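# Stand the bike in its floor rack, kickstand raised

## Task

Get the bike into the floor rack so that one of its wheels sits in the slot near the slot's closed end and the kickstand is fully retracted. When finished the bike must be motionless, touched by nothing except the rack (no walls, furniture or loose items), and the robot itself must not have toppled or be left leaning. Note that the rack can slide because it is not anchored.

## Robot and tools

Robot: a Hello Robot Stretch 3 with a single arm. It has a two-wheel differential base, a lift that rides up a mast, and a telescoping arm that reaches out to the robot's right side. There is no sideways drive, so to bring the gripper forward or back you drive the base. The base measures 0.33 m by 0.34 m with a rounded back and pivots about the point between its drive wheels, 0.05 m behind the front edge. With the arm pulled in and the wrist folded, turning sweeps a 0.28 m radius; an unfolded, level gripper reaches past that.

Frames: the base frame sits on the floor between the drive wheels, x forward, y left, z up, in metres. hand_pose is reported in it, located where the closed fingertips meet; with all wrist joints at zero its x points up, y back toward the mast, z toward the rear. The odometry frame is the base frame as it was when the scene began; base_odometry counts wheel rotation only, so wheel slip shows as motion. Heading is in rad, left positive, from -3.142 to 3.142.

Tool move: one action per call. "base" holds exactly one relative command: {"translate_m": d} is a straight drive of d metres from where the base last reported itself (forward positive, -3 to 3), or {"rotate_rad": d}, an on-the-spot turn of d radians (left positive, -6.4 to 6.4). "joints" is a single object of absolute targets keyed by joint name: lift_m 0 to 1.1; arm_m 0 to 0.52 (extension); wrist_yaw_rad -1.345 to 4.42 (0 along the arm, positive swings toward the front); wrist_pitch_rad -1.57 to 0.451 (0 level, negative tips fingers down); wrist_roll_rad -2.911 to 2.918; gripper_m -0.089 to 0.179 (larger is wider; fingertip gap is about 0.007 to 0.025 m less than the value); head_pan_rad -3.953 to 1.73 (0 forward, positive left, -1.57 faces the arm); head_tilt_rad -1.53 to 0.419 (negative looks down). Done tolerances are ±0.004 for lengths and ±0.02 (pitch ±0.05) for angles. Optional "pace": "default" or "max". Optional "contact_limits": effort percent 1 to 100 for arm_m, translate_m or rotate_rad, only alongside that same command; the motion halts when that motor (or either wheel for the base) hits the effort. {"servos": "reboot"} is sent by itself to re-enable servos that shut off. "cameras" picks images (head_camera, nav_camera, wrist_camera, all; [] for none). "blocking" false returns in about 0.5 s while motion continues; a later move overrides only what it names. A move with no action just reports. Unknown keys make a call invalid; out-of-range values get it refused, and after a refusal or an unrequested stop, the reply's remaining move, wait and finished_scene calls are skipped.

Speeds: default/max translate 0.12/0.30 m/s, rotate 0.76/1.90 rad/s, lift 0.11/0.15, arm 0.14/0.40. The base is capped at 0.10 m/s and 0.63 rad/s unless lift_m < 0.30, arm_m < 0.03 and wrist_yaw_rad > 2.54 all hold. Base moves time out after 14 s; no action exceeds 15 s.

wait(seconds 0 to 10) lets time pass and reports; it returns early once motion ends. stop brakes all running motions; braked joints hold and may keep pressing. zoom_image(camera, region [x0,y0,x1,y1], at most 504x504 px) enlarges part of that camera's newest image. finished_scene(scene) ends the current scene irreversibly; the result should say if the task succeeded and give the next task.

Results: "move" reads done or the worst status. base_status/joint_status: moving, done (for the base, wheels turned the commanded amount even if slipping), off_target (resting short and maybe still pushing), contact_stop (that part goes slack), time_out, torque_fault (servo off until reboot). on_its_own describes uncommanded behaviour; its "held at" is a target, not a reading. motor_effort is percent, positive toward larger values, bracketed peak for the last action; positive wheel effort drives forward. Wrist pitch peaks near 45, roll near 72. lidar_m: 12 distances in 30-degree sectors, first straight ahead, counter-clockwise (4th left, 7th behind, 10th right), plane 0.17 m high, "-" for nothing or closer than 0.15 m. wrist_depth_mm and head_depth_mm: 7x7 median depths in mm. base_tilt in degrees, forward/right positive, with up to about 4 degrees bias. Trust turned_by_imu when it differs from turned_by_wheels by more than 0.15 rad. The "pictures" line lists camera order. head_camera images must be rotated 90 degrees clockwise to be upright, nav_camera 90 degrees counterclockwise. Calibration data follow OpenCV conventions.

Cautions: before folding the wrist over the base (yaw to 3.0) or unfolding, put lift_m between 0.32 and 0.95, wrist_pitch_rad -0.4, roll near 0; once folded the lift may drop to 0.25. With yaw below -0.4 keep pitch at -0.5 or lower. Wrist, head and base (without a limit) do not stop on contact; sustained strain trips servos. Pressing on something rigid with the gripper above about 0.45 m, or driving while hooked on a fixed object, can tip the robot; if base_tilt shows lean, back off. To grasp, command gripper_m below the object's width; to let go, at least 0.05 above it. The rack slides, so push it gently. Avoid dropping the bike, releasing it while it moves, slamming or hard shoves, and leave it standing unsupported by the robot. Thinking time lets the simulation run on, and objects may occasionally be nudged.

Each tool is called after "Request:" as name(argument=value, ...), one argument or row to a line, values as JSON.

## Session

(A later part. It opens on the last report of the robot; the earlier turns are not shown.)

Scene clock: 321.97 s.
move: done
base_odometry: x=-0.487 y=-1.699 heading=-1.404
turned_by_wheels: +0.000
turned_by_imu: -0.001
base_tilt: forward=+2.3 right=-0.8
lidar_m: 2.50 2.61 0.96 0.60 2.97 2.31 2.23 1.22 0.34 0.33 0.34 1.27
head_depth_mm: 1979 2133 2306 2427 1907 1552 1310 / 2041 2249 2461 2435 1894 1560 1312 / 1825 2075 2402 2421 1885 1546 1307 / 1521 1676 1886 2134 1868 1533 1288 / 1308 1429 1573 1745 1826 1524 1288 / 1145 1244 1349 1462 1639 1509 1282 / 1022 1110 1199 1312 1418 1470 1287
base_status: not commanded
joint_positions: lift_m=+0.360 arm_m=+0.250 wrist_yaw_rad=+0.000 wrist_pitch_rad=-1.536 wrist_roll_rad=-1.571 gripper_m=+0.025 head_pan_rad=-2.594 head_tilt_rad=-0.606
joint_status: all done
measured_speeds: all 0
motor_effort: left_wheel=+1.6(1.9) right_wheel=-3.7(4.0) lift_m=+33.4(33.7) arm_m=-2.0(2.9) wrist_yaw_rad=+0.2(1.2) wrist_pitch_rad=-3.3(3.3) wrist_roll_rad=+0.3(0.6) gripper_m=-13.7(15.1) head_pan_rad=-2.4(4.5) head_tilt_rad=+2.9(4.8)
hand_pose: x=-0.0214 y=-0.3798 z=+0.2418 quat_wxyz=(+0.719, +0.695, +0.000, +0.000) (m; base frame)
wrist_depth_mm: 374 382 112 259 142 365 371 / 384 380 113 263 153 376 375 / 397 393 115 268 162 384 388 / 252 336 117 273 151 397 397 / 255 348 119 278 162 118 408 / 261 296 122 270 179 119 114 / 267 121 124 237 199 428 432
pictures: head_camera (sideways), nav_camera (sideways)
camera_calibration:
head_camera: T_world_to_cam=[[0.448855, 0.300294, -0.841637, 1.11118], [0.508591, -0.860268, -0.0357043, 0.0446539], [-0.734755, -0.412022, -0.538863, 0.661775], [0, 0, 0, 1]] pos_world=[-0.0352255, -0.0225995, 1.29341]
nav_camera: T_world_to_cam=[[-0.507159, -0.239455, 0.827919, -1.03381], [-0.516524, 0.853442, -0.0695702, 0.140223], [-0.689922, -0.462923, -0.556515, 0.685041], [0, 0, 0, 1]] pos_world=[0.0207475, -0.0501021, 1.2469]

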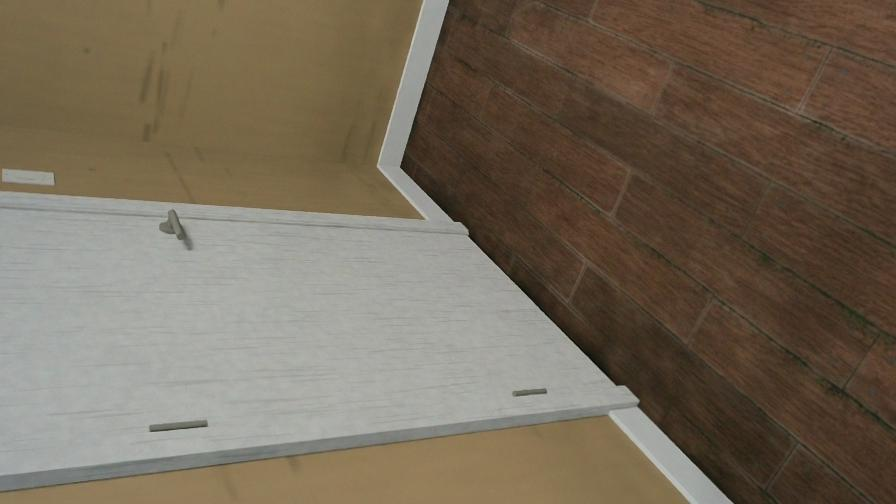

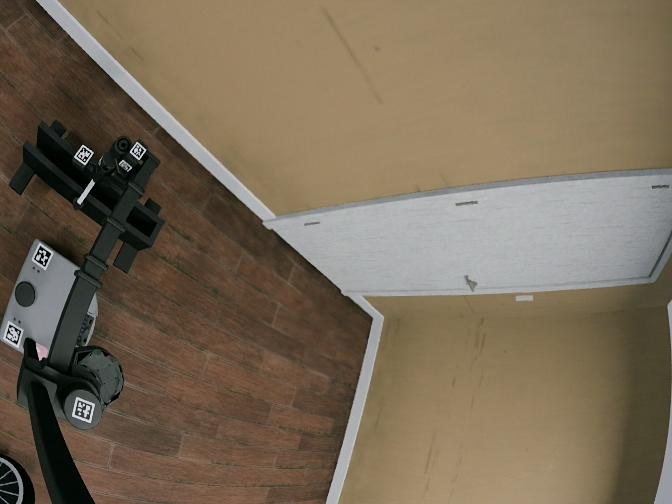

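Request:
move(
  base={"rotate_rad": -0.786},
  joints={"head_pan_rad": -1.6, "head_tilt_rad": -0.889},
  cameras=[],
)

Request:
move(
  base={"translate_m": -1.239},
  cameras=["nav_camera"],
)

Scene clock: 339.13 s.
move: done
base_odometry: x=-0.487 y=-1.699 heading=-2.190
turned_by_wheels: -0.786
turned_by_imu: -0.782
base_tilt: forward=+2.3 right=-0.8
lidar_m: 1.03 1.82 2.51 1.08 0.67 0.60 2.57 2.23 0.34 0.33 0.34 0.89
head_depth_mm: 1797 2262 2101 1751 1515 1331 1171 / 1527 1827 2036 1743 1486 1084 1050 / 1335 1593 1911 1745 1482 954 656 / 1188 1389 1645 1724 1492 793 1131 / 1094 1248 1463 1634 1493 1103 1117 / 1001 1134 1295 1515 1477 1300 1045 / 921 1024 1156 1334 1443 1289 1108
base_status: done
joint_positions: lift_m=+0.360 arm_m=+0.250 wrist_yaw_rad=+0.000 wrist_pitch_rad=-1.536 wrist_roll_rad=-1.571 gripper_m=+0.025 head_pan_rad=-1.605 head_tilt_rad=-0.878
joint_status: all done
measured_speeds: all 0
motor_effort: left_wheel=+5.4(10.7) right_wheel=-4.3(9.7) lift_m=+34.0(34.2) arm_m=-0.9(3.2) wrist_yaw_rad=-0.6(1.0) wrist_pitch_rad=-2.8(3.2) wrist_roll_rad=+0.3(0.5) gripper_m=-14.4(15.8) head_pan_rad=+3.0(4.6) head_tilt_rad=-4.7(7.6)
hand_pose: x=-0.0214 y=-0.3798 z=+0.2418 quat_wxyz=(+0.719, +0.695, +0.000, +0.000) (m; base frame)
wrist_depth_mm: 379 375 114 259 141 367 373 / 386 391 114 263 153 377 374 / 399 398 116 268 163 385 385 / 257 348 118 274 151 395 396 / 253 348 120 276 163 118 406 / 259 297 123 270 180 118 115 / 265 121 123 237 199 424 438
pictures: none
No camera images: "cameras" was empty.

Scene clock: 352.63 s.
move: done
base_odometry: x=+0.232 y=-0.690 heading=-2.190
turned_by_wheels: +0.000
turned_by_imu: -0.002
base_tilt: forward=+2.3 right=-0.8
lidar_m: 2.03 0.77 1.10 2.30 2.00 2.00 1.56 1.35 0.34 0.33 0.34 1.74
head_depth_mm: 1330 1477 1660 1766 1511 1320 1170 / 1438 1597 1800 1731 1497 1092 1051 / 1545 1740 1956 1735 1499 960 658 / 1679 1906 2043 1717 1485 790 1128 / 1843 2140 2044 1705 1480 1108 1121 / 1977 2242 2020 1703 1473 1292 1047 / 1857 2091 2027 1702 1460 1288 1110
base_status: done
joint_positions: lift_m=+0.360 arm_m=+0.250 wrist_yaw_rad=+0.000 wrist_pitch_rad=-1.536 wrist_roll_rad=-1.571 gripper_m=+0.025 head_pan_rad=-1.605 head_tilt_rad=-0.878
joint_status: not commanded
measured_speeds: all 0
motor_effort: left_wheel=+1.1(2.8) right_wheel=-4.3(9.4) lift_m=+35.3(35.4) arm_m=-18.7(19.5) wrist_yaw_rad=-0.8(2.0) wrist_pitch_rad=-2.7(3.3) wrist_roll_rad=+0.3(0.5) gripper_m=-14.8(15.5) head_pan_rad=+2.6(3.7) head_tilt_rad=-4.8(6.3)
hand_pose: x=-0.0214 y=-0.3798 z=+0.2418 quat_wxyz=(+0.719, +0.695, +0.000, +0.000) (m; base frame)
wrist_depth_mm: 375 367 112 260 140 362 361 / 384 383 114 263 154 372 376 / 388 389 115 266 163 385 390 / 253 340 118 273 151 397 396 / 256 346 120 277 162 117 408 / 258 296 122 271 180 119 115 / 267 121 124 237 199 429 432
pictures: nav_camera (sideways)
camera_calibration:
nav_camera: T_world_to_cam=[[-0.0856928, -0.756724, 0.648094, -0.802005], [-0.996227, 0.0561004, -0.0662203, 0.138764], [0.0137522, -0.651323, -0.758676, 0.943706], [0, 0, 0, 1]] pos_world=[0.0565363, -0.0000241776, 1.24493]

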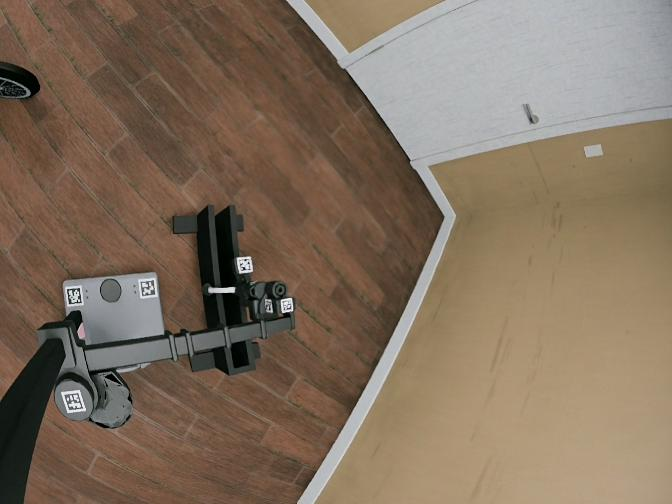

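Request:
move(
  base={"rotate_rad": 1.448},
  cameras=["nav_camera","head_camera"],
)

Scene clock: 359.03 s.
move: done
base_odometry: x=+0.232 y=-0.690 heading=-0.742
turned_by_wheels: +1.448
turned_by_imu: +1.437
base_tilt: forward=+2.3 right=-0.8
lidar_m: 2.49 2.02 2.00 1.68 1.37 1.35 1.49 1.74 0.34 0.33 0.34 0.88
head_depth_mm: 1641 1841 2003 1773 1498 1322 1174 / 1731 1958 2069 1747 1497 1088 1054 / 1844 2078 2070 1728 1486 955 657 / 1985 2259 2044 1730 1481 791 1130 / 2125 2362 2039 1716 1474 1108 1121 / 2280 2460 2025 1710 1469 1296 1051 / 2493 2480 2014 1703 1478 1288 1113
base_status: done
joint_positions: lift_m=+0.360 arm_m=+0.250 wrist_yaw_rad=+0.000 wrist_pitch_rad=-1.536 wrist_roll_rad=-1.571 gripper_m=+0.025 head_pan_rad=-1.605 head_tilt_rad=-0.878
joint_status: not commanded
measured_speeds: all 0
motor_effort: left_wheel=-3.1(8.1) right_wheel=+6.3(11.8) lift_m=+35.7(35.8) arm_m=-18.3(19.0) wrist_yaw_rad=-0.2(1.7) wrist_pitch_rad=-2.3(3.1) wrist_roll_rad=+0.3(0.5) gripper_m=-13.8(15.1) head_pan_rad=+2.3(3.2) head_tilt_rad=-4.4(6.2)
hand_pose: x=-0.0214 y=-0.3798 z=+0.2418 quat_wxyz=(+0.719, +0.695, +0.000, +0.000) (m; base frame)
wrist_depth_mm: 370 376 113 263 141 367 367 / 384 384 115 265 153 376 380 / 390 395 116 270 164 383 389 / 258 340 118 270 151 399 397 / 253 346 120 275 162 118 401 / 258 296 122 271 180 119 115 / 264 121 124 235 202 424 432
pictures: head_camera (sideways), nav_camera (sideways)
camera_calibration:
head_camera: T_world_to_cam=[[0.00290811, 0.745837, -0.666122, 0.885128], [0.998564, -0.0378043, -0.0379689, 0.0446003], [-0.0535009, -0.665055, -0.744876, 0.925598], [0, 0, 0, 1]] pos_world=[0.00241005, -0.0429023, 1.28075]
nav_camera: T_world_to_cam=[[-0.0856276, -0.756773, 0.648045, -0.801942], [-0.996231, 0.0560169, -0.0662189, 0.138762], [0.0138113, -0.651273, -0.758718, 0.94376], [0, 0, 0, 1]] pos_world=[0.0565364, -0.0000160564, 1.24493]

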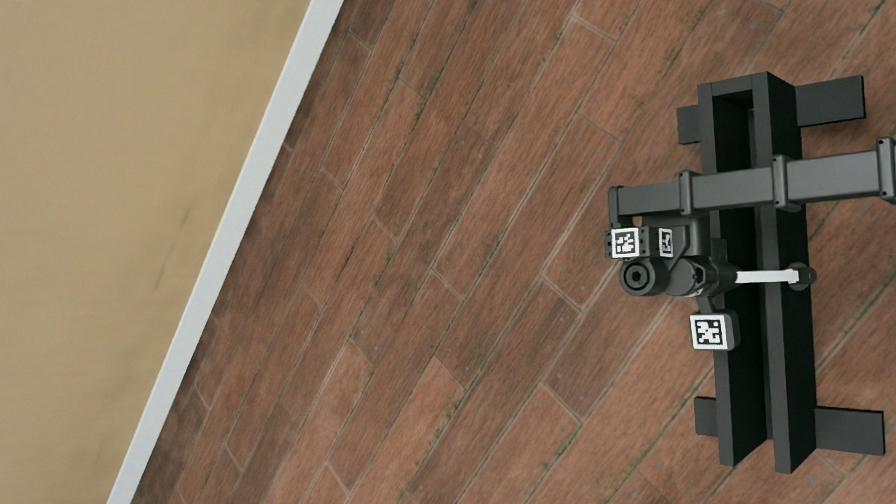

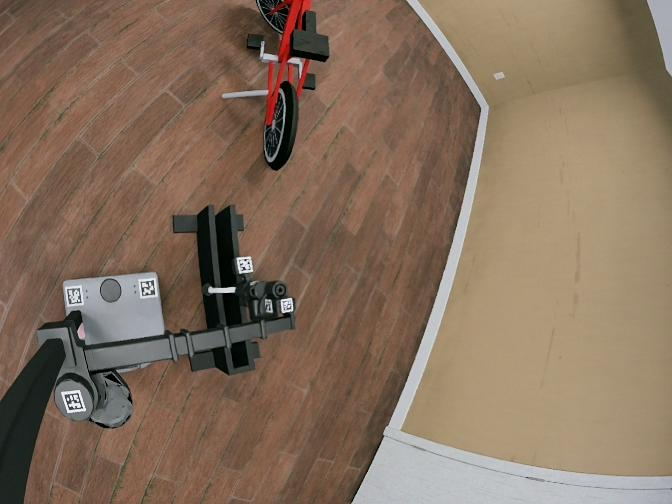

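Request:
move(
  joints={"head_pan_rad": -0.75, "head_tilt_rad": -0.72},
  cameras=["nav_camera","head_camera"],
)

Scene clock: 361.83 s.
move: done
base_odometry: x=+0.232 y=-0.690 heading=-0.742
turned_by_wheels: +0.000
turned_by_imu: -0.001
base_tilt: forward=+2.3 right=-0.8
lidar_m: 2.47 2.01 2.00 1.68 1.37 1.35 1.49 1.73 0.34 0.33 0.34 0.88
head_depth_mm: 3121 3431 2662 2078 1687 1431 1233 / 3167 3376 2666 2081 1688 1424 1234 / 3123 3386 2651 2057 1678 1387 1206 / 3088 3323 2582 2031 1337 1411 1227 / 3075 3283 2599 1543 1537 1405 1220 / 3001 3296 2589 1671 1591 1403 1218 / 2971 3233 2376 1831 1637 1394 1208
base_status: not commanded
joint_positions: lift_m=+0.360 arm_m=+0.250 wrist_yaw_rad=+0.000 wrist_pitch_rad=-1.536 wrist_roll_rad=-1.571 gripper_m=+0.025 head_pan_rad=-0.756 head_tilt_rad=-0.725
joint_status: all done
measured_speeds: all 0
motor_effort: left_wheel=-3.0(3.4) right_wheel=+5.6(6.4) lift_m=+35.7(36.1) arm_m=-16.5(17.5) wrist_yaw_rad=-0.6(1.0) wrist_pitch_rad=-2.3(3.0) wrist_roll_rad=+0.1(0.5) gripper_m=-14.3(14.8) head_pan_rad=+2.9(4.5) head_tilt_rad=+2.1(4.4)
hand_pose: x=-0.0214 y=-0.3798 z=+0.2418 quat_wxyz=(+0.719, +0.695, +0.000, +0.000) (m; base frame)
wrist_depth_mm: 375 376 112 262 141 363 371 / 381 385 114 262 152 373 379 / 391 392 116 267 162 385 389 / 253 337 118 272 151 389 392 / 255 348 120 276 162 118 407 / 260 297 122 271 181 118 114 / 265 121 124 236 201 424 429
pictures: head_camera (sideways), nav_camera (sideways)
camera_calibration:
head_camera: T_world_to_cam=[[-0.47807, 0.419017, -0.771928, 1.02595], [0.691828, 0.721112, -0.0370291, 0.0452553], [0.541131, -0.551744, -0.63463, 0.778581], [0, 0, 0, 1]] pos_world=[0.0378549, -0.0329494, 1.28775]
nav_camera: T_world_to_cam=[[0.43356, -0.490146, 0.756163, -0.946007], [-0.692259, -0.718369, -0.0687279, 0.140188], [0.576891, -0.493663, -0.650764, 0.799922], [0, 0, 0, 1]] pos_world=[0.0457299, 0.031917, 1.24553]

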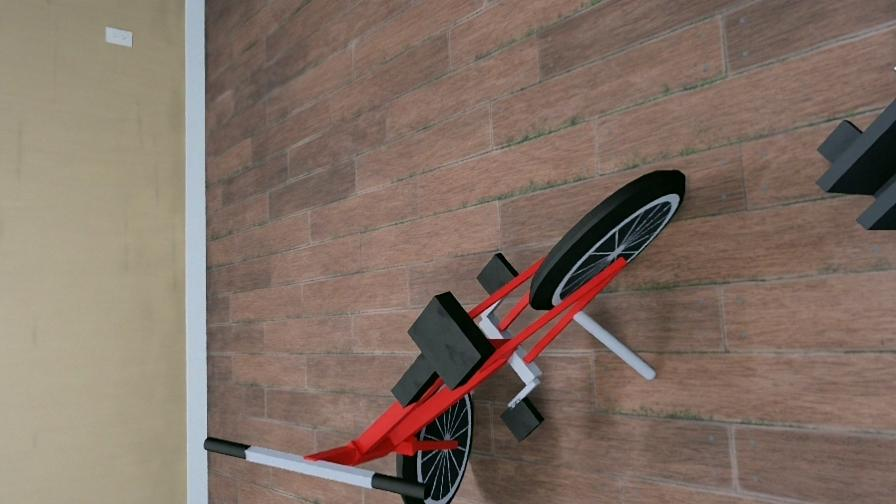

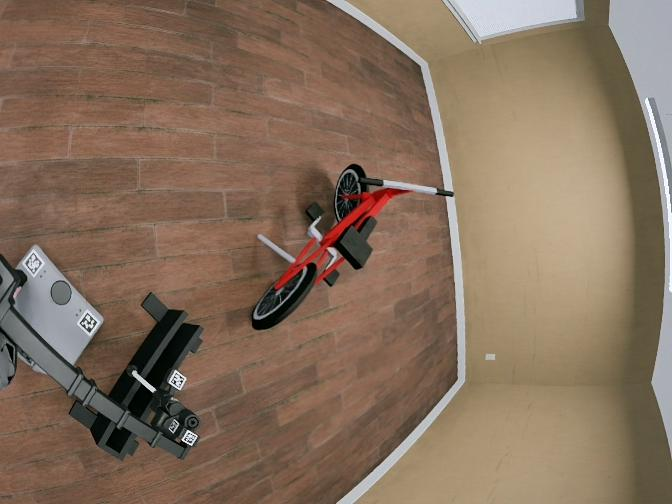

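Request:
zoom_image(
  camera="head_camera",
  region=[380, 130, 720, 504],
)

Scaled by 1.348 from the camera's 896x504 image, which has a finer 1280x720 frame.

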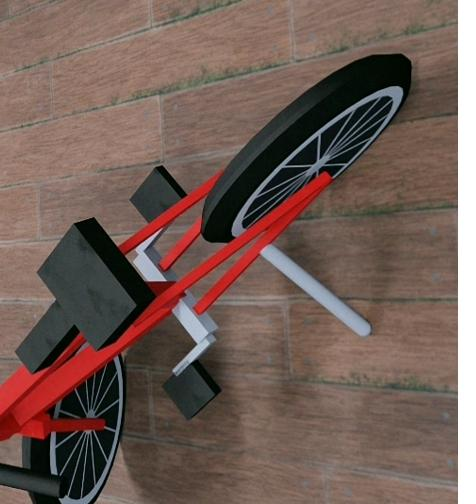

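Request:
move(
  base={"rotate_rad": 0.2},
  cameras=[],
)

Request:
move(
  base={"translate_m": -0.25},
  cameras=[],
)

Request:
move(
  base={"rotate_rad": -0.22},
  joints={"wrist_roll_rad": -1.534, "arm_m": 0.45},
  cameras=["head_camera"],
)

Scene clock: 396.87 s.
move: done
base_odometry: x=+0.232 y=-0.690 heading=-0.542
turned_by_wheels: +0.200
turned_by_imu: +0.197
base_tilt: forward=+2.3 right=-0.8
lidar_m: 2.21 2.01 2.02 1.49 1.35 1.36 1.67 1.71 0.34 0.33 0.34 1.10
head_depth_mm: 3020 3332 2715 2055 1691 1422 1233 / 2994 3329 2649 2073 1674 1341 1232 / 3045 3349 2645 1972 1345 1420 1119 / 3095 3390 2598 1347 1631 1415 1218 / 3092 3387 2396 1821 1659 1389 1223 / 3132 3353 2574 1952 1667 1400 1219 / 3171 3346 2559 1992 1644 1394 1212
base_status: done
joint_positions: lift_m=+0.360 arm_m=+0.250 wrist_yaw_rad=+0.000 wrist_pitch_rad=-1.536 wrist_roll_rad=-1.571 gripper_m=+0.025 head_pan_rad=-0.756 head_tilt_rad=-0.725
joint_status: not commanded
measured_speeds: all 0
motor_effort: left_wheel=-2.6(8.0) right_wheel=+6.1(11.6) lift_m=+36.4(36.5) arm_m=-13.9(14.9) wrist_yaw_rad=+0.4(1.3) wrist_pitch_rad=-2.6(3.2) wrist_roll_rad=+0.3(0.6) gripper_m=-14.4(14.8) head_pan_rad=+2.3(3.3) head_tilt_rad=+1.8(2.9)
hand_pose: x=-0.0214 y=-0.3798 z=+0.2418 quat_wxyz=(+0.719, +0.695, +0.000, +0.000) (m; base frame)
wrist_depth_mm: 377 371 109 255 143 368 367 / 386 381 111 258 152 374 378 / 396 390 113 266 163 377 390 / 256 339 116 270 154 397 398 / 256 339 118 278 161 118 410 / 259 293 122 271 180 118 115 / 266 121 125 239 205 434 429
pictures: none
No camera images: "cameras" was empty.

Scene clock: 400.50 s.
move: done
base_odometry: x=+0.018 y=-0.561 heading=-0.542
turned_by_wheels: +0.000
turned_by_imu: -0.001
base_tilt: forward=+2.3 right=-0.7
lidar_m: 2.42 2.20 2.07 1.32 1.20 1.20 1.47 0.35 0.34 0.33 0.34 1.04
head_depth_mm: 3078 3395 2672 2075 1688 1436 1236 / 3184 3435 2630 2059 1676 1432 1230 / 3214 3446 2623 2074 1681 1418 1229 / 3200 3430 2601 1905 1551 1415 1219 / 3253 3448 2580 1702 1637 1409 1213 / 3256 3464 1837 1951 1660 1391 1214 / 3282 3518 2554 2002 1639 1397 1211
base_status: done
joint_positions: lift_m=+0.360 arm_m=+0.250 wrist_yaw_rad=+0.000 wrist_pitch_rad=-1.536 wrist_roll_rad=-1.571 gripper_m=+0.025 head_pan_rad=-0.756 head_tilt_rad=-0.724
joint_status: not commanded
measured_speeds: all 0
motor_effort: left_wheel=-2.4(7.7) right_wheel=+0.0(5.1) lift_m=+36.1(36.6) arm_m=-12.5(14.1) wrist_yaw_rad=+0.6(1.3) wrist_pitch_rad=-2.8(3.2) wrist_roll_rad=+0.5(0.5) gripper_m=-13.9(15.3) head_pan_rad=+3.0(3.3) head_tilt_rad=+1.7(2.8)
hand_pose: x=-0.0214 y=-0.3798 z=+0.2418 quat_wxyz=(+0.719, +0.695, +0.000, +0.000) (m; base frame)
wrist_depth_mm: 372 377 116 265 142 362 367 / 387 388 117 267 149 373 376 / 391 388 118 270 160 385 385 / 256 349 119 273 151 392 396 / 254 345 120 275 163 118 399 / 260 297 122 269 182 118 115 / 265 121 124 237 201 426 426
pictures: none
No camera images: "cameras" was empty.

Scene clock: 403.20 s.
move: done
base_odometry: x=+0.018 y=-0.561 heading=-0.762
turned_by_wheels: -0.220
turned_by_imu: -0.219
base_tilt: forward=+2.3 right=-0.8
lidar_m: 2.77 2.21 2.19 1.51 1.21 1.20 1.30 1.55 0.54 0.53 0.55 0.89
head_depth_mm: 3311 3375 2697 2089 1698 1434 1015 / 3290 3531 2655 2051 1678 1416 1101 / 3269 3475 2602 2032 1674 1430 1206 / 3237 3429 2618 2034 1679 1416 1219 / 3191 3407 2596 2036 1529 1404 1217 / 3215 3354 2578 1886 1569 1410 1221 / 3096 3286 2558 1601 1633 1393 1207
base_status: done
joint_positions: lift_m=+0.360 arm_m=+0.450 wrist_yaw_rad=+0.000 wrist_pitch_rad=-1.538 wrist_roll_rad=-1.535 gripper_m=+0.025 head_pan_rad=-0.756 head_tilt_rad=-0.724
joint_status: all done
measured_speeds: all 0
motor_effort: left_wheel=+4.9(10.4) right_wheel=-3.5(10.0) lift_m=+31.1(36.2) arm_m=+18.3(21.2) wrist_yaw_rad=+0.3(2.0) wrist_pitch_rad=-1.9(3.0) wrist_roll_rad=+0.4(5.4) gripper_m=-14.6(15.1) head_pan_rad=+2.4(3.3) head_tilt_rad=+1.8(2.6)
hand_pose: x=-0.0214 y=-0.5793 z=+0.2418 quat_wxyz=(+0.718, +0.696, -0.013, -0.013) (m; base frame)
wrist_depth_mm: 383 370 113 261 142 367 369 / 379 383 115 264 153 373 375 / 393 393 116 270 164 381 381 / 413 407 118 275 152 397 392 / 415 411 120 277 162 117 409 / 433 436 123 270 181 119 114 / 446 120 124 234 201 427 423
pictures: head_camera (sideways)
camera_calibration:
head_camera: T_world_to_cam=[[-0.477869, 0.418694, -0.772228, 1.02634], [0.69173, 0.721207, -0.0370248, 0.0452503], [0.541434, -0.551866, -0.634265, 0.778104], [0, 0, 0, 1]] pos_world=[0.0378648, -0.032949, 1.28777]

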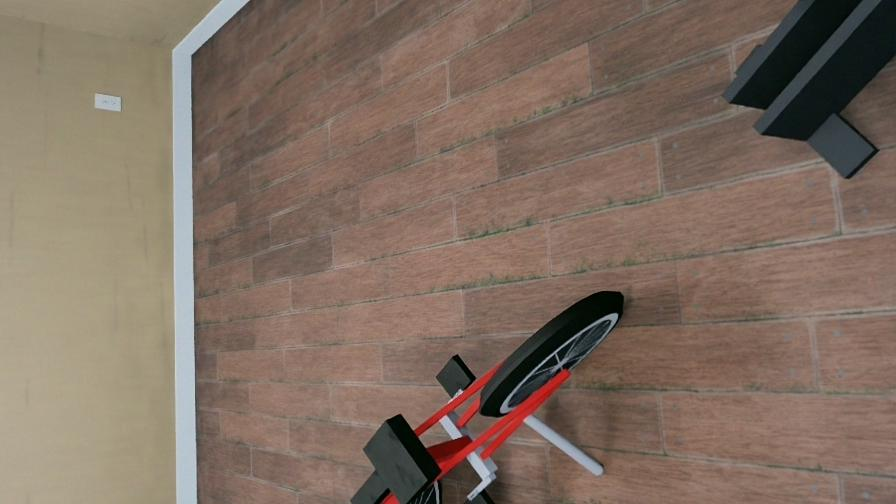

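Request:
move(
  base={"translate_m": 0.33},
  joints={"lift_m": 0.30},
  cameras=["head_camera"],
)

Request:
zoom_image(
  camera="head_camera",
  region=[500, 60, 896, 400],
)

Scene clock: 413.77 s.
move: done
base_odometry: x=+0.257 y=-0.789 heading=-0.762
turned_by_wheels: +0.000
turned_by_imu: -0.003
base_tilt: forward=+2.3 right=-0.8
lidar_m: 2.52 2.02 1.99 1.83 1.47 1.45 1.58 1.75 1.72 1.90 0.67 0.79
head_depth_mm: 3060 3406 2706 2088 1689 1441 1236 / 3082 3363 2668 2081 1693 1434 1232 / 3042 3316 2617 2055 1686 1332 1233 / 3037 3241 2617 2038 1589 1369 1226 / 2919 3235 2587 2033 1388 1408 1222 / 2920 3209 2607 1689 1578 1395 1216 / 2878 3138 2490 1524 1639 1397 1219
base_status: done
joint_positions: lift_m=+0.300 arm_m=+0.450 wrist_yaw_rad=+0.000 wrist_pitch_rad=-1.544 wrist_roll_rad=-1.535 gripper_m=+0.024 head_pan_rad=-0.755 head_tilt_rad=-0.721
joint_status: all done
measured_speeds: all 0
motor_effort: left_wheel=+2.9(9.7) right_wheel=+2.8(7.9) lift_m=+27.2(31.9) arm_m=+0.2(8.2) wrist_yaw_rad=+0.4(1.8) wrist_pitch_rad=-1.5(3.4) wrist_roll_rad=+0.2(0.6) gripper_m=+0.1(15.0) head_pan_rad=+2.7(3.2) head_tilt_rad=-0.4(2.5)
hand_pose: x=-0.0214 y=-0.5778 z=+0.1819 quat_wxyz=(+0.716, +0.698, -0.013, -0.013) (m; base frame)
wrist_depth_mm: 321 316 316 315 316 313 309 / 334 325 324 326 321 322 318 / 337 337 337 330 333 331 325 / 350 342 342 339 338 337 336 / 360 355 335 161 149 349 344 / 366 365 359 131 126 357 354 / 380 379 368 197 276 194 364
pictures: head_camera (sideways)
camera_calibration:
head_camera: T_world_to_cam=[[-0.475947, 0.416761, -0.774458, 1.02924], [0.691723, 0.721214, -0.0369928, 0.0452089], [0.543133, -0.553317, -0.631543, 0.774552], [0, 0, 0, 1]] pos_world=[0.0379054, -0.0329784, 1.28794]

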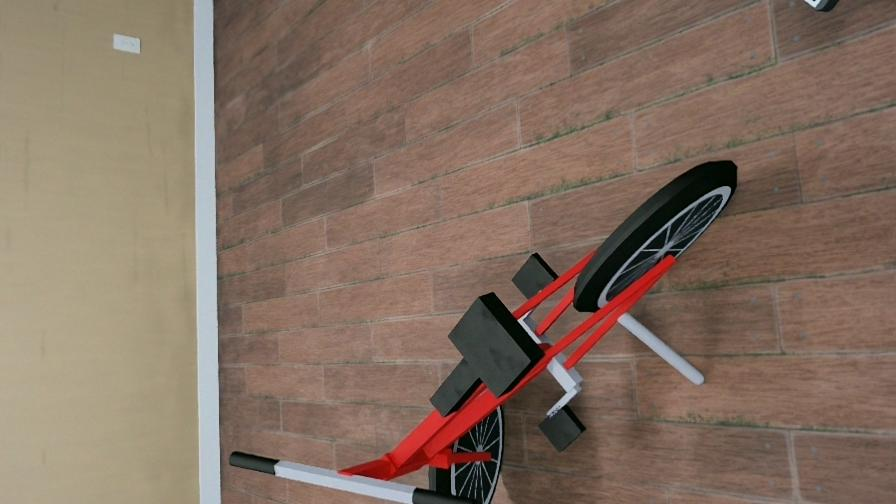

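Scaled by 1.273 from the camera's 896x504 image, which has a finer 1280x720 frame.

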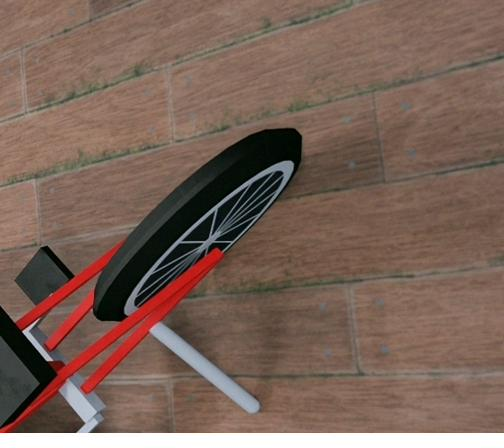

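Request:
move(
  joints={"head_pan_rad": -1.5, "head_tilt_rad": -0.85},
  cameras=["nav_camera","head_camera","wrist_camera"],
)

Scene clock: 417.33 s.
move: done
base_odometry: x=+0.257 y=-0.789 heading=-0.762
turned_by_wheels: +0.000
turned_by_imu: -0.001
base_tilt: forward=+2.3 right=-0.8
lidar_m: 2.51 2.02 1.99 1.84 1.47 1.46 1.58 1.75 1.72 1.90 0.67 0.79
head_depth_mm: 1686 1876 2046 1823 1546 1243 1186 / 1808 2015 2129 1817 1540 1239 1184 / 1933 2178 2173 1801 951 838 728 / 2105 2373 2170 1794 1435 1277 1172 / 2271 2545 2147 1773 1524 1327 1171 / 2512 2661 2154 1771 1515 1317 1166 / 2777 2696 2134 1758 1503 1282 1162
base_status: not commanded
joint_positions: lift_m=+0.300 arm_m=+0.450 wrist_yaw_rad=+0.000 wrist_pitch_rad=-1.544 wrist_roll_rad=-1.535 gripper_m=+0.024 head_pan_rad=-1.494 head_tilt_rad=-0.839
joint_status: all done
measured_speeds: all 0
motor_effort: left_wheel=+3.0(3.2) right_wheel=+3.1(3.2) lift_m=+26.0(26.6) arm_m=-6.5(6.6) wrist_yaw_rad=+0.9(1.2) wrist_pitch_rad=-1.2(1.7) wrist_roll_rad=+0.3(0.5) gripper_m=+0.4(1.0) head_pan_rad=-2.7(3.7) head_tilt_rad=-5.8(7.9)
hand_pose: x=-0.0214 y=-0.5778 z=+0.1819 quat_wxyz=(+0.716, +0.698, -0.013, -0.013) (m; base frame)
wrist_depth_mm: 322 317 319 316 310 313 314 / 331 325 324 325 323 320 319 / 337 335 335 334 333 333 323 / 348 346 344 343 338 333 339 / 359 355 336 160 149 342 344 / 365 369 364 131 126 352 358 / 384 381 372 197 274 195 365
pictures: head_camera (sideways), nav_camera (sideways), wrist_camera
camera_calibration:
head_camera: T_world_to_cam=[[-0.0777384, 0.71527, -0.694511, 0.922614], [0.996716, 0.0716104, -0.0378141, 0.0444119], [0.0226869, -0.695169, -0.718488, 0.890816], [0, 0, 0, 1]] pos_world=[0.00724662, -0.0438306, 1.28249]
nav_camera: T_world_to_cam=[[-0.00320724, -0.735993, 0.676982, -0.840151], [-0.996107, -0.0572909, -0.067004, 0.139787], [0.0880993, -0.674561, -0.732944, 0.909789], [0, 0, 0, 1]] pos_world=[0.0563962, 0.00337155, 1.24496]
wrist_camera: T_world_to_cam=[[-0.162253, -0.986718, -0.00782158, -0.55632], [-0.973955, 0.158872, 0.161777, 0.0738797], [-0.158386, 0.0338667, -0.986796, 0.358843], [0, 0, 0, 1]] pos_world=[0.0385266, -0.572821, 0.337801]

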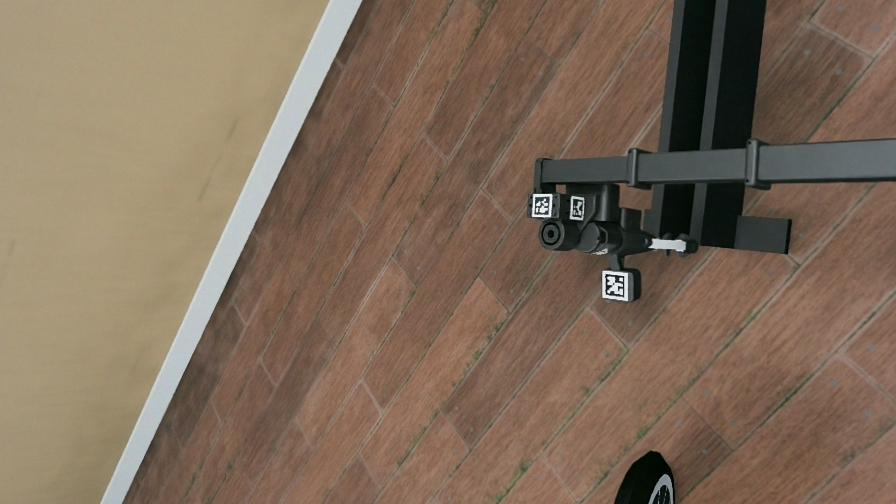

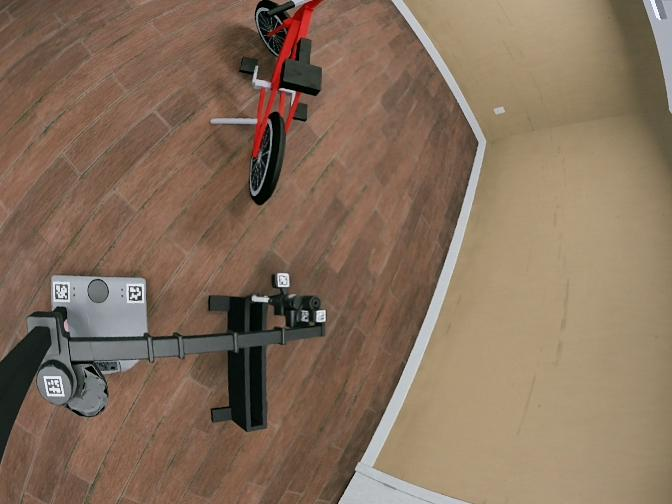

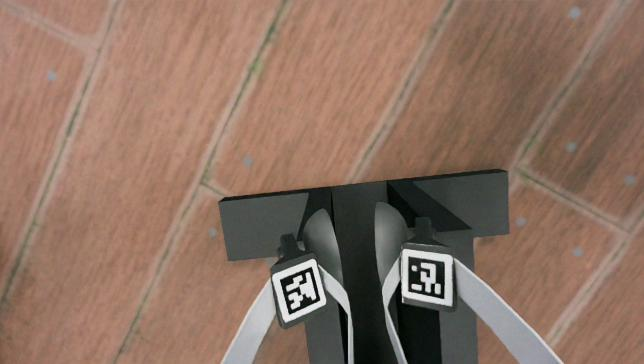

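Request:
move(
  joints={"lift_m": 0.33, "gripper_m": 0.179, "arm_m": 0.459, "wrist_roll_rad": -1.571},
  base={"translate_m": -0.26},
  cameras=["head_camera","wrist_camera"],
)

Scene clock: 438.40 s.
move: done
base_odometry: x=+0.069 y=-0.610 heading=-0.762
turned_by_wheels: +0.000
turned_by_imu: -0.002
base_tilt: forward=+2.3 right=-0.8
lidar_m: 2.71 2.17 2.15 1.58 1.26 1.25 1.36 1.59 1.56 1.73 0.84 0.84
head_depth_mm: 1532 1697 1903 1816 1547 1349 1183 / 1652 1820 2020 1832 1538 1244 1185 / 1763 1982 2106 1801 920 807 1124 / 1909 2179 2176 1786 1432 1256 1170 / 2059 2373 2162 1776 1520 1246 1171 / 2304 2544 2163 1770 1515 1255 1164 / 2486 2711 2129 1764 1500 1309 1161
base_status: done
joint_positions: lift_m=+0.330 arm_m=+0.459 wrist_yaw_rad=+0.000 wrist_pitch_rad=-1.544 wrist_roll_rad=-1.565 gripper_m=+0.179 head_pan_rad=-1.495 head_tilt_rad=-0.839
joint_status: all done
measured_speeds: all 0
motor_effort: left_wheel=+0.0(4.9) right_wheel=-2.5(7.0) lift_m=+28.6(30.1) arm_m=+16.2(20.5) wrist_yaw_rad=+0.0(1.8) wrist_pitch_rad=-1.5(1.9) wrist_roll_rad=-2.0(5.2) gripper_m=+0.9(82.0) head_pan_rad=-2.1(3.0) head_tilt_rad=-5.0(5.9)
hand_pose: x=-0.0214 y=-0.5868 z=+0.2119 quat_wxyz=(+0.716, +0.698, -0.002, -0.002) (m; base frame)
wrist_depth_mm: 351 351 343 339 335 341 336 / 351 356 351 351 342 350 347 / 369 364 364 356 355 361 354 / 382 373 371 367 362 365 364 / 388 389 387 372 270 377 128 / 402 142 392 382 297 386 113 / 412 121 408 393 334 400 395
pictures: head_camera (sideways), wrist_camera
camera_calibration:
head_camera: T_world_to_cam=[[-0.077582, 0.715482, -0.694311, 0.922352], [0.996732, 0.0713824, -0.0378154, 0.0444135], [0.0225053, -0.694975, -0.718681, 0.891069], [0, 0, 0, 1]] pos_world=[0.00723572, -0.0438254, 1.28247]
wrist_camera: T_world_to_cam=[[-0.132356, -0.991172, -0.00774133, -0.566949], [-0.978185, 0.129352, 0.162551, 0.0528838], [-0.160115, 0.0290871, -0.98667, 0.385883], [0, 0, 0, 1]] pos_world=[0.0384763, -0.580009, 0.367754]

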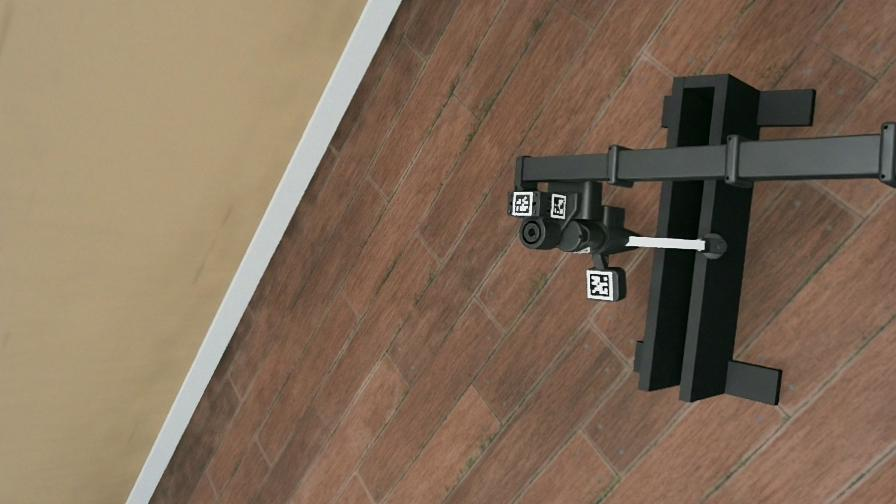

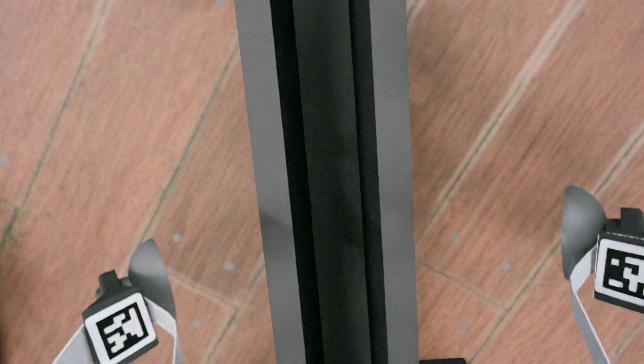

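Request:
move(
  joints={"lift_m": 0.215, "arm_m": 0.464, "wrist_roll_rad": -1.56},
  cameras=["wrist_camera"],
)

Request:
move(
  joints={"gripper_m": 0.04},
  cameras=["head_camera","wrist_camera"],
)

Scene clock: 451.43 s.
move: done
base_odometry: x=+0.069 y=-0.610 heading=-0.762
turned_by_wheels: +0.000
turned_by_imu: -0.001
base_tilt: forward=+2.3 right=-0.8
lidar_m: 2.71 2.17 2.16 1.58 1.27 1.25 1.36 1.59 1.56 1.73 0.84 0.84
head_depth_mm: 1529 1699 1910 1826 1550 1336 1180 / 1636 1821 2022 1813 1546 1241 1183 / 1767 1995 2125 1808 1502 1158 1115 / 1901 2176 2172 1798 1491 1207 1183 / 2081 2380 2166 1782 1522 1241 1176 / 2274 2511 2136 1766 1514 1255 1167 / 2526 2678 2156 1761 1513 1309 1156
base_status: not commanded
joint_positions: lift_m=+0.215 arm_m=+0.464 wrist_yaw_rad=+0.000 wrist_pitch_rad=-1.555 wrist_roll_rad=-1.565 gripper_m=+0.179 head_pan_rad=-1.495 head_tilt_rad=-0.839
joint_status: all done
measured_speeds: all 0
motor_effort: left_wheel=-0.3(0.3) right_wheel=-1.9(2.5) lift_m=+23.0(27.1) arm_m=+18.7(20.4) wrist_yaw_rad=+0.3(1.5) wrist_pitch_rad=+0.8(2.0) wrist_roll_rad=+1.7(4.8) gripper_m=+0.1(1.5) head_pan_rad=-2.2(2.7) head_tilt_rad=-4.6(5.8)
hand_pose: x=-0.0214 y=-0.5890 z=+0.0971 quat_wxyz=(+0.712, +0.702, -0.002, -0.002) (m; base frame)
wrist_depth_mm: 244 88 134 234 127 230 230 / 248 90 127 241 137 236 235 / 257 93 107 246 117 242 243 / 264 96 103 254 103 252 246 / 269 265 99 259 139 255 127 / 277 128 109 266 119 261 114 / 285 119 105 275 124 271 272
pictures: wrist_camera
camera_calibration:
wrist_camera: T_world_to_cam=[[-0.1325, -0.99101, -0.018545, -0.568877], [-0.978167, 0.127715, 0.163945, 0.0707311], [-0.160103, 0.0398628, -0.986295, 0.278984], [0, 0, 0, 1]] pos_world=[0.038477, -0.583917, 0.253015]

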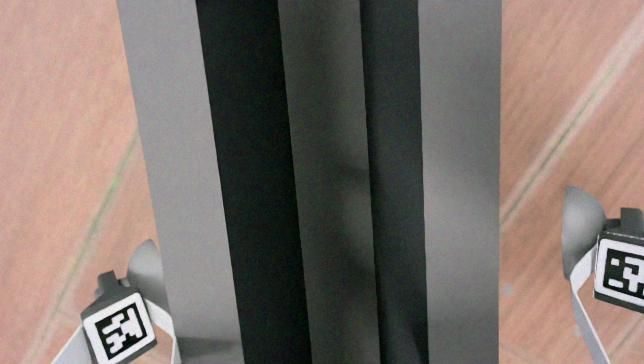

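Scene clock: 453.40 s.
move: done
base_odometry: x=+0.069 y=-0.610 heading=-0.762
turned_by_wheels: +0.000
turned_by_imu: +0.000
base_tilt: forward=+2.3 right=-0.8
lidar_m: 2.71 2.17 2.15 1.58 1.26 1.25 1.36 1.59 1.56 1.73 0.84 0.84
head_depth_mm: 1536 1701 1887 1823 1551 1339 1188 / 1626 1844 2018 1816 1533 1229 1190 / 1768 1997 2116 1800 1494 1166 1127 / 1910 2152 2175 1798 1495 1232 1168 / 2069 2379 2150 1779 1512 1247 1169 / 2270 2557 2141 1782 1516 1272 1169 / 2506 2669 2140 1779 1499 1307 1163
base_status: not commanded
joint_positions: lift_m=+0.215 arm_m=+0.464 wrist_yaw_rad=+0.000 wrist_pitch_rad=-1.557 wrist_roll_rad=-1.565 gripper_m=+0.042 head_pan_rad=-1.495 head_tilt_rad=-0.839
joint_status: all done
measured_speeds: all 0
motor_effort: left_wheel=-0.2(0.4) right_wheel=-1.8(2.4) lift_m=+24.5(25.6) arm_m=+18.1(18.7) wrist_yaw_rad=+0.1(1.5) wrist_pitch_rad=+1.4(1.6) wrist_roll_rad=+1.5(1.8) gripper_m=-43.0(98.9) head_pan_rad=-2.3(3.0) head_tilt_rad=-5.0(5.5)
hand_pose: x=-0.0214 y=-0.5886 z=+0.0972 quat_wxyz=(+0.712, +0.702, -0.002, -0.002) (m; base frame)
wrist_depth_mm: 245 243 112 233 151 86 232 / 249 246 91 242 160 88 237 / 258 253 93 245 170 91 242 / 262 262 96 252 181 93 249 / 270 269 98 259 160 96 254 / 280 134 101 265 166 98 111 / 286 118 104 273 176 101 271
pictures: head_camera (sideways), wrist_camera
camera_calibration:
head_camera: T_world_to_cam=[[-0.0775821, 0.715483, -0.694309, 0.92235], [0.996732, 0.0713825, -0.0378154, 0.0444135], [0.0225052, -0.694974, -0.718683, 0.89107], [0, 0, 0, 1]] pos_world=[0.00723571, -0.0438254, 1.28247]
wrist_camera: T_world_to_cam=[[-0.132503, -0.990974, -0.0203101, -0.568231], [-0.978167, 0.127426, 0.164172, 0.0704732], [-0.160102, 0.0416199, -0.986223, 0.280039], [0, 0, 0, 1]] pos_world=[0.0384769, -0.583738, 0.25307]

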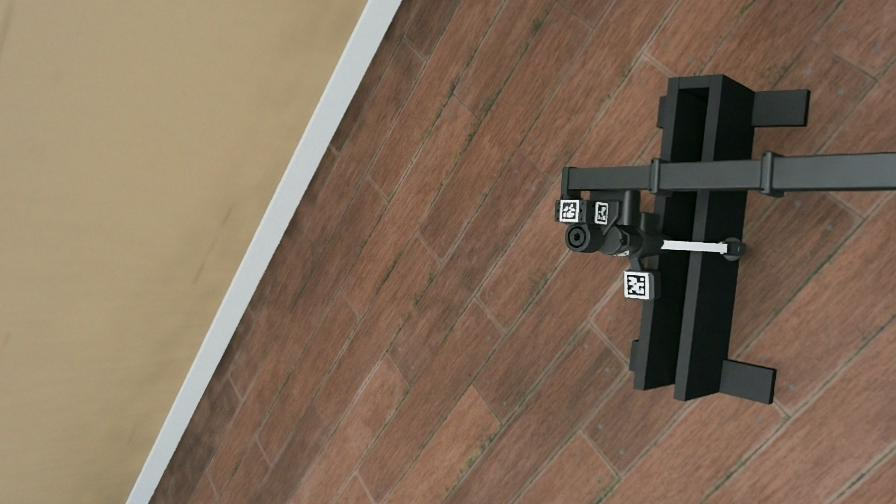

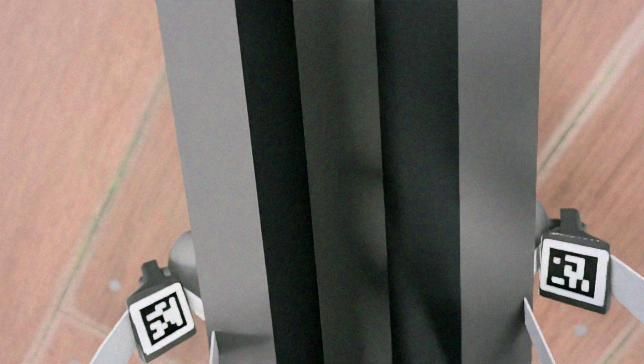

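Request:
move(
  joints={"lift_m": 0.225},
  cameras=[],
)

Request:
move(
  base={"translate_m": 0.25},
  joints={"head_pan_rad": -1.1, "head_tilt_rad": -0.85},
  cameras=["head_camera","wrist_camera","nav_camera"],
)

Scene clock: 458.10 s.
move: done
base_odometry: x=+0.069 y=-0.610 heading=-0.762
turned_by_wheels: +0.000
turned_by_imu: -0.001
base_tilt: forward=+2.3 right=-0.7
lidar_m: 2.71 2.18 2.15 1.58 1.27 1.25 1.36 1.59 1.56 0.54 0.57 0.84
head_depth_mm: 1531 1697 1891 1818 1546 1347 1188 / 1638 1814 2023 1812 1539 1232 1179 / 1760 1964 2134 1786 1472 1167 1123 / 1902 2170 2160 1785 1495 1231 1174 / 2073 2375 2159 1778 1513 1258 1169 / 2259 2530 2148 1762 1518 1258 1165 / 2500 2669 2116 1758 1503 1310 1160
base_status: not commanded
joint_positions: lift_m=+0.225 arm_m=+0.464 wrist_yaw_rad=+0.000 wrist_pitch_rad=-1.539 wrist_roll_rad=-1.565 gripper_m=+0.045 head_pan_rad=-1.495 head_tilt_rad=-0.839
joint_status: all done
measured_speeds: all 0
motor_effort: left_wheel=-0.2(0.4) right_wheel=-1.7(2.4) lift_m=+36.0(36.3) arm_m=+16.6(17.2) wrist_yaw_rad=+0.1(1.4) wrist_pitch_rad=-1.7(2.7) wrist_roll_rad=+1.3(1.7) gripper_m=-16.0(16.3) head_pan_rad=-2.1(2.6) head_tilt_rad=-4.6(5.6)
hand_pose: x=-0.0214 y=-0.5931 z=+0.1068 quat_wxyz=(+0.718, +0.696, -0.002, -0.003) (m; base frame)
wrist_depth_mm: 251 249 106 234 156 85 239 / 255 252 91 238 163 88 246 / 260 261 93 246 172 91 252 / 269 269 96 253 158 93 261 / 277 275 99 260 163 96 264 / 284 134 101 267 172 99 111 / 291 120 105 264 183 102 279
pictures: none
No camera images: "cameras" was empty.

Scene clock: 461.73 s.
move: done
base_odometry: x=+0.249 y=-0.782 heading=-0.762
turned_by_wheels: +0.000
turned_by_imu: -0.002
base_tilt: forward=+2.3 right=-0.7
lidar_m: 2.52 2.02 2.00 1.83 1.46 1.45 1.58 1.74 0.63 0.54 0.57 0.79
head_depth_mm: 2233 2446 2216 1815 1542 966 1107 / 2558 2652 2215 1806 1545 1119 1179 / 2905 2765 2159 1800 1530 1236 1172 / 3314 2764 2177 1782 1515 1271 1169 / 3232 2734 2153 1779 1498 1325 1173 / 3180 2731 2156 1771 1342 1313 1169 / 3063 2679 2117 1760 1417 1312 1163
base_status: done
joint_positions: lift_m=+0.225 arm_m=+0.464 wrist_yaw_rad=+0.000 wrist_pitch_rad=-1.539 wrist_roll_rad=-1.565 gripper_m=+0.045 head_pan_rad=-1.106 head_tilt_rad=-0.839
joint_status: all done
measured_speeds: all 0
motor_effort: left_wheel=+3.1(7.8) right_wheel=+2.6(8.6) lift_m=+33.6(36.2) arm_m=+14.7(16.8) wrist_yaw_rad=+0.8(1.6) wrist_pitch_rad=-1.9(2.8) wrist_roll_rad=+1.5(1.6) gripper_m=-15.0(16.6) head_pan_rad=+2.0(4.0) head_tilt_rad=-4.9(8.1)
hand_pose: x=-0.0214 y=-0.5931 z=+0.1068 quat_wxyz=(+0.718, +0.696, -0.002, -0.003) (m; base frame)
wrist_depth_mm: 247 246 106 233 156 86 241 / 252 254 91 242 162 88 248 / 260 264 93 248 174 91 255 / 268 270 96 251 158 93 258 / 278 273 99 258 163 97 265 / 282 134 101 268 171 99 111 / 291 120 105 268 183 101 280
pictures: head_camera (sideways), nav_camera (sideways), wrist_camera
camera_calibration:
head_camera: T_world_to_cam=[[-0.343202, 0.632604, -0.69428, 0.923932], [0.895159, 0.444141, -0.0378156, 0.0450334], [0.284436, -0.634469, -0.718711, 0.88951], [0, 0, 0, 1]] pos_world=[0.0237748, -0.0401184, 1.28247]
nav_camera: T_world_to_cam=[[0.276152, -0.682462, 0.676746, -0.841548], [-0.900039, -0.430629, -0.0669979, 0.139193], [0.33715, -0.590596, -0.733162, 0.908554], [0, 0, 0, 1]] pos_world=[0.0513553, 0.022204, 1.24496]
wrist_camera: T_world_to_cam=[[-0.133096, -0.991099, -0.00290672, -0.574449], [-0.978091, 0.130874, 0.161897, 0.0717471], [-0.160076, 0.0243909, -0.986803, 0.279617], [0, 0, 0, 1]] pos_world=[0.0384781, -0.585546, 0.262641]

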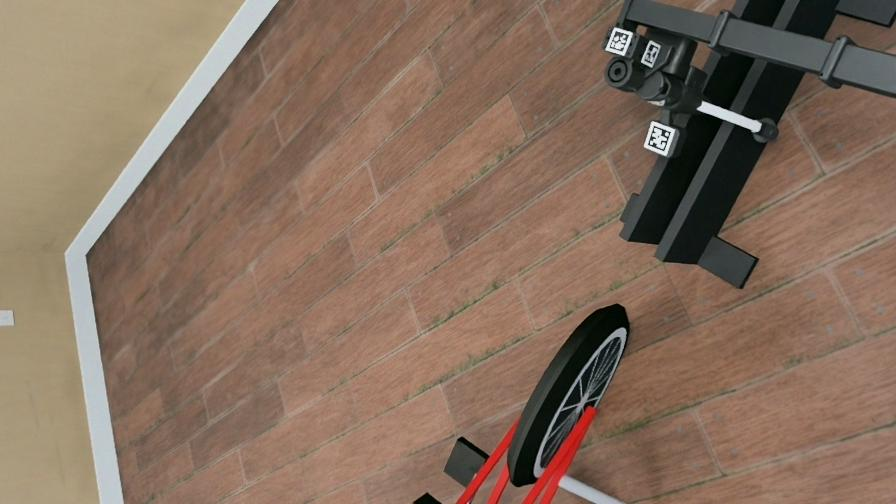

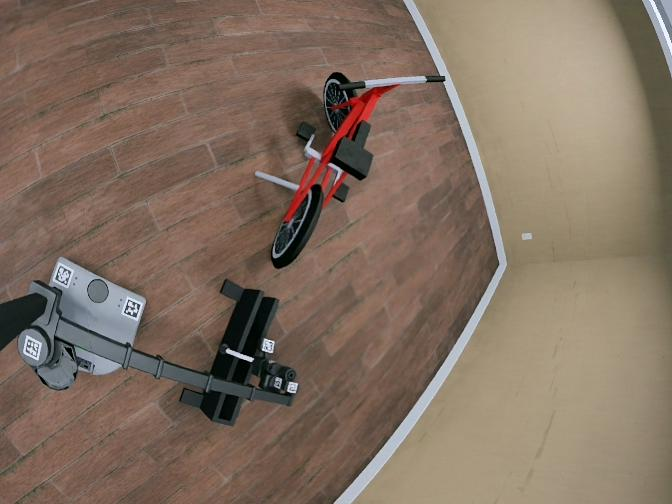

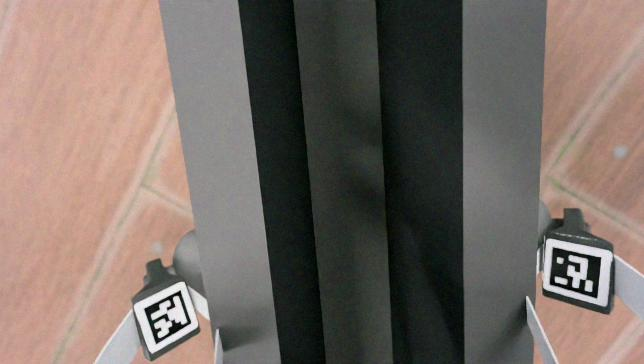

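Request:
zoom_image(
  camera="head_camera",
  region=[480, 140, 800, 500],
)

Scaled by 1.400 from the camera's 896x504 image, which has a finer 1280x720 frame.

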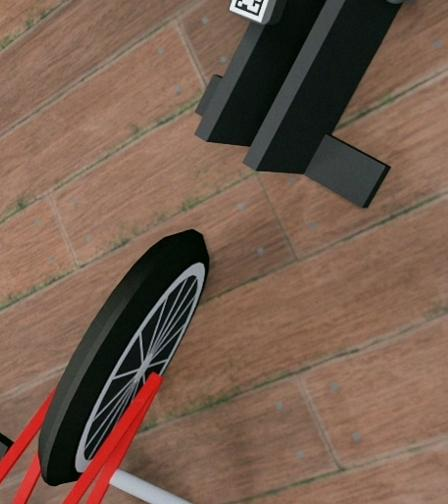

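Request:
move(
  base={"translate_m": 0.14},
  contact_limits={"translate_m": 35},
  joints={"head_tilt_rad": -0.9, "head_pan_rad": -1.0},
  cameras=["head_camera","wrist_camera"],
)

Request:
zoom_image(
  camera="head_camera",
  region=[480, 140, 800, 500],
)

Scene clock: 488.03 s.
move: done
base_odometry: x=+0.351 y=-0.879 heading=-0.763
turned_by_wheels: +0.000
turned_by_imu: -0.002
base_tilt: forward=+2.3 right=-0.8
lidar_m: 2.41 1.93 1.92 1.96 1.58 1.56 1.69 1.82 0.65 0.54 0.57 0.77
head_depth_mm: 2686 2547 2058 1752 1496 995 801 / 3006 2546 2047 1710 1486 1196 1168 / 3220 2523 2044 1724 1489 1263 1166 / 3070 2482 2016 1707 1285 1281 1157 / 3036 2436 2014 1662 1386 1294 1151 / 2950 2440 1982 1045 1409 1273 1150 / 2873 2445 1996 1307 1454 1284 1138
base_status: done
joint_positions: lift_m=+0.225 arm_m=+0.464 wrist_yaw_rad=-0.001 wrist_pitch_rad=-1.539 wrist_roll_rad=-1.559 gripper_m=+0.045 head_pan_rad=-1.005 head_tilt_rad=-0.889
joint_status: all done
measured_speeds: all 0
motor_effort: left_wheel=-0.4(7.5) right_wheel=+9.1(9.9) lift_m=+31.0(31.4) arm_m=+11.4(13.2) wrist_yaw_rad=+0.1(1.8) wrist_pitch_rad=-2.0(2.5) wrist_roll_rad=-0.4(1.6) gripper_m=-15.7(17.0) head_pan_rad=+2.3(5.0) head_tilt_rad=-5.5(7.8)
contact_limits: translate_m 35 (maximum 100)
hand_pose: x=-0.0214 y=-0.5931 z=+0.1068 quat_wxyz=(+0.718, +0.696, -0.004, -0.004) (m; base frame)
wrist_depth_mm: 250 249 104 232 159 85 240 / 255 256 91 242 144 87 248 / 261 261 93 244 174 91 254 / 269 269 96 252 158 93 260 / 274 275 99 258 164 96 264 / 286 134 101 270 173 99 111 / 293 118 106 271 185 102 282
pictures: head_camera (sideways), wrist_camera
camera_calibration:
head_camera: T_world_to_cam=[[-0.422518, 0.623319, -0.657991, 0.877129], [0.84533, 0.532892, -0.0380021, 0.0455776], [0.326951, -0.572276, -0.752066, 0.932627], [0, 0, 0, 1]] pos_world=[0.0271509, -0.0372986, 1.28027]
wrist_camera: T_world_to_cam=[[-0.138281, -0.990389, -0.0027315, -0.574207], [-0.977418, 0.136024, 0.161717, 0.0748444], [-0.159791, 0.0250322, -0.986833, 0.280001], [0, 0, 0, 1]] pos_world=[0.0384937, -0.585879, 0.262642]

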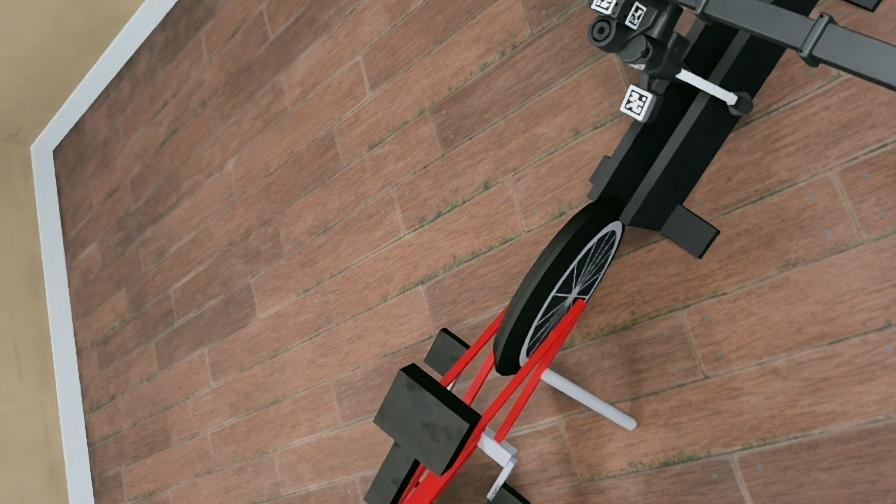

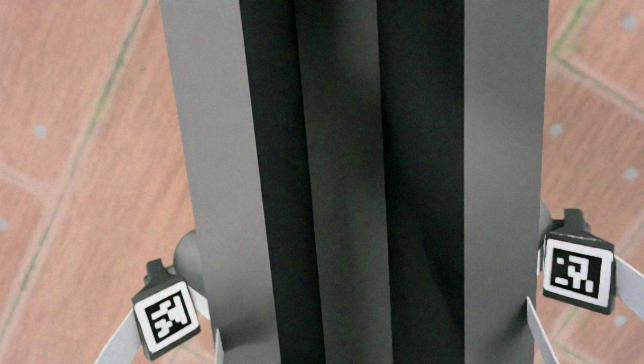

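Scaled by 1.400 from the camera's 896x504 image, which has a finer 1280x720 frame.

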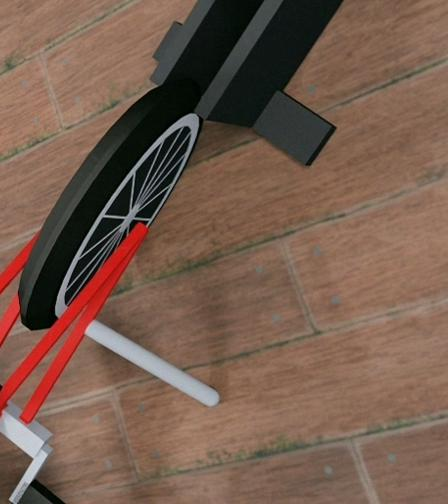

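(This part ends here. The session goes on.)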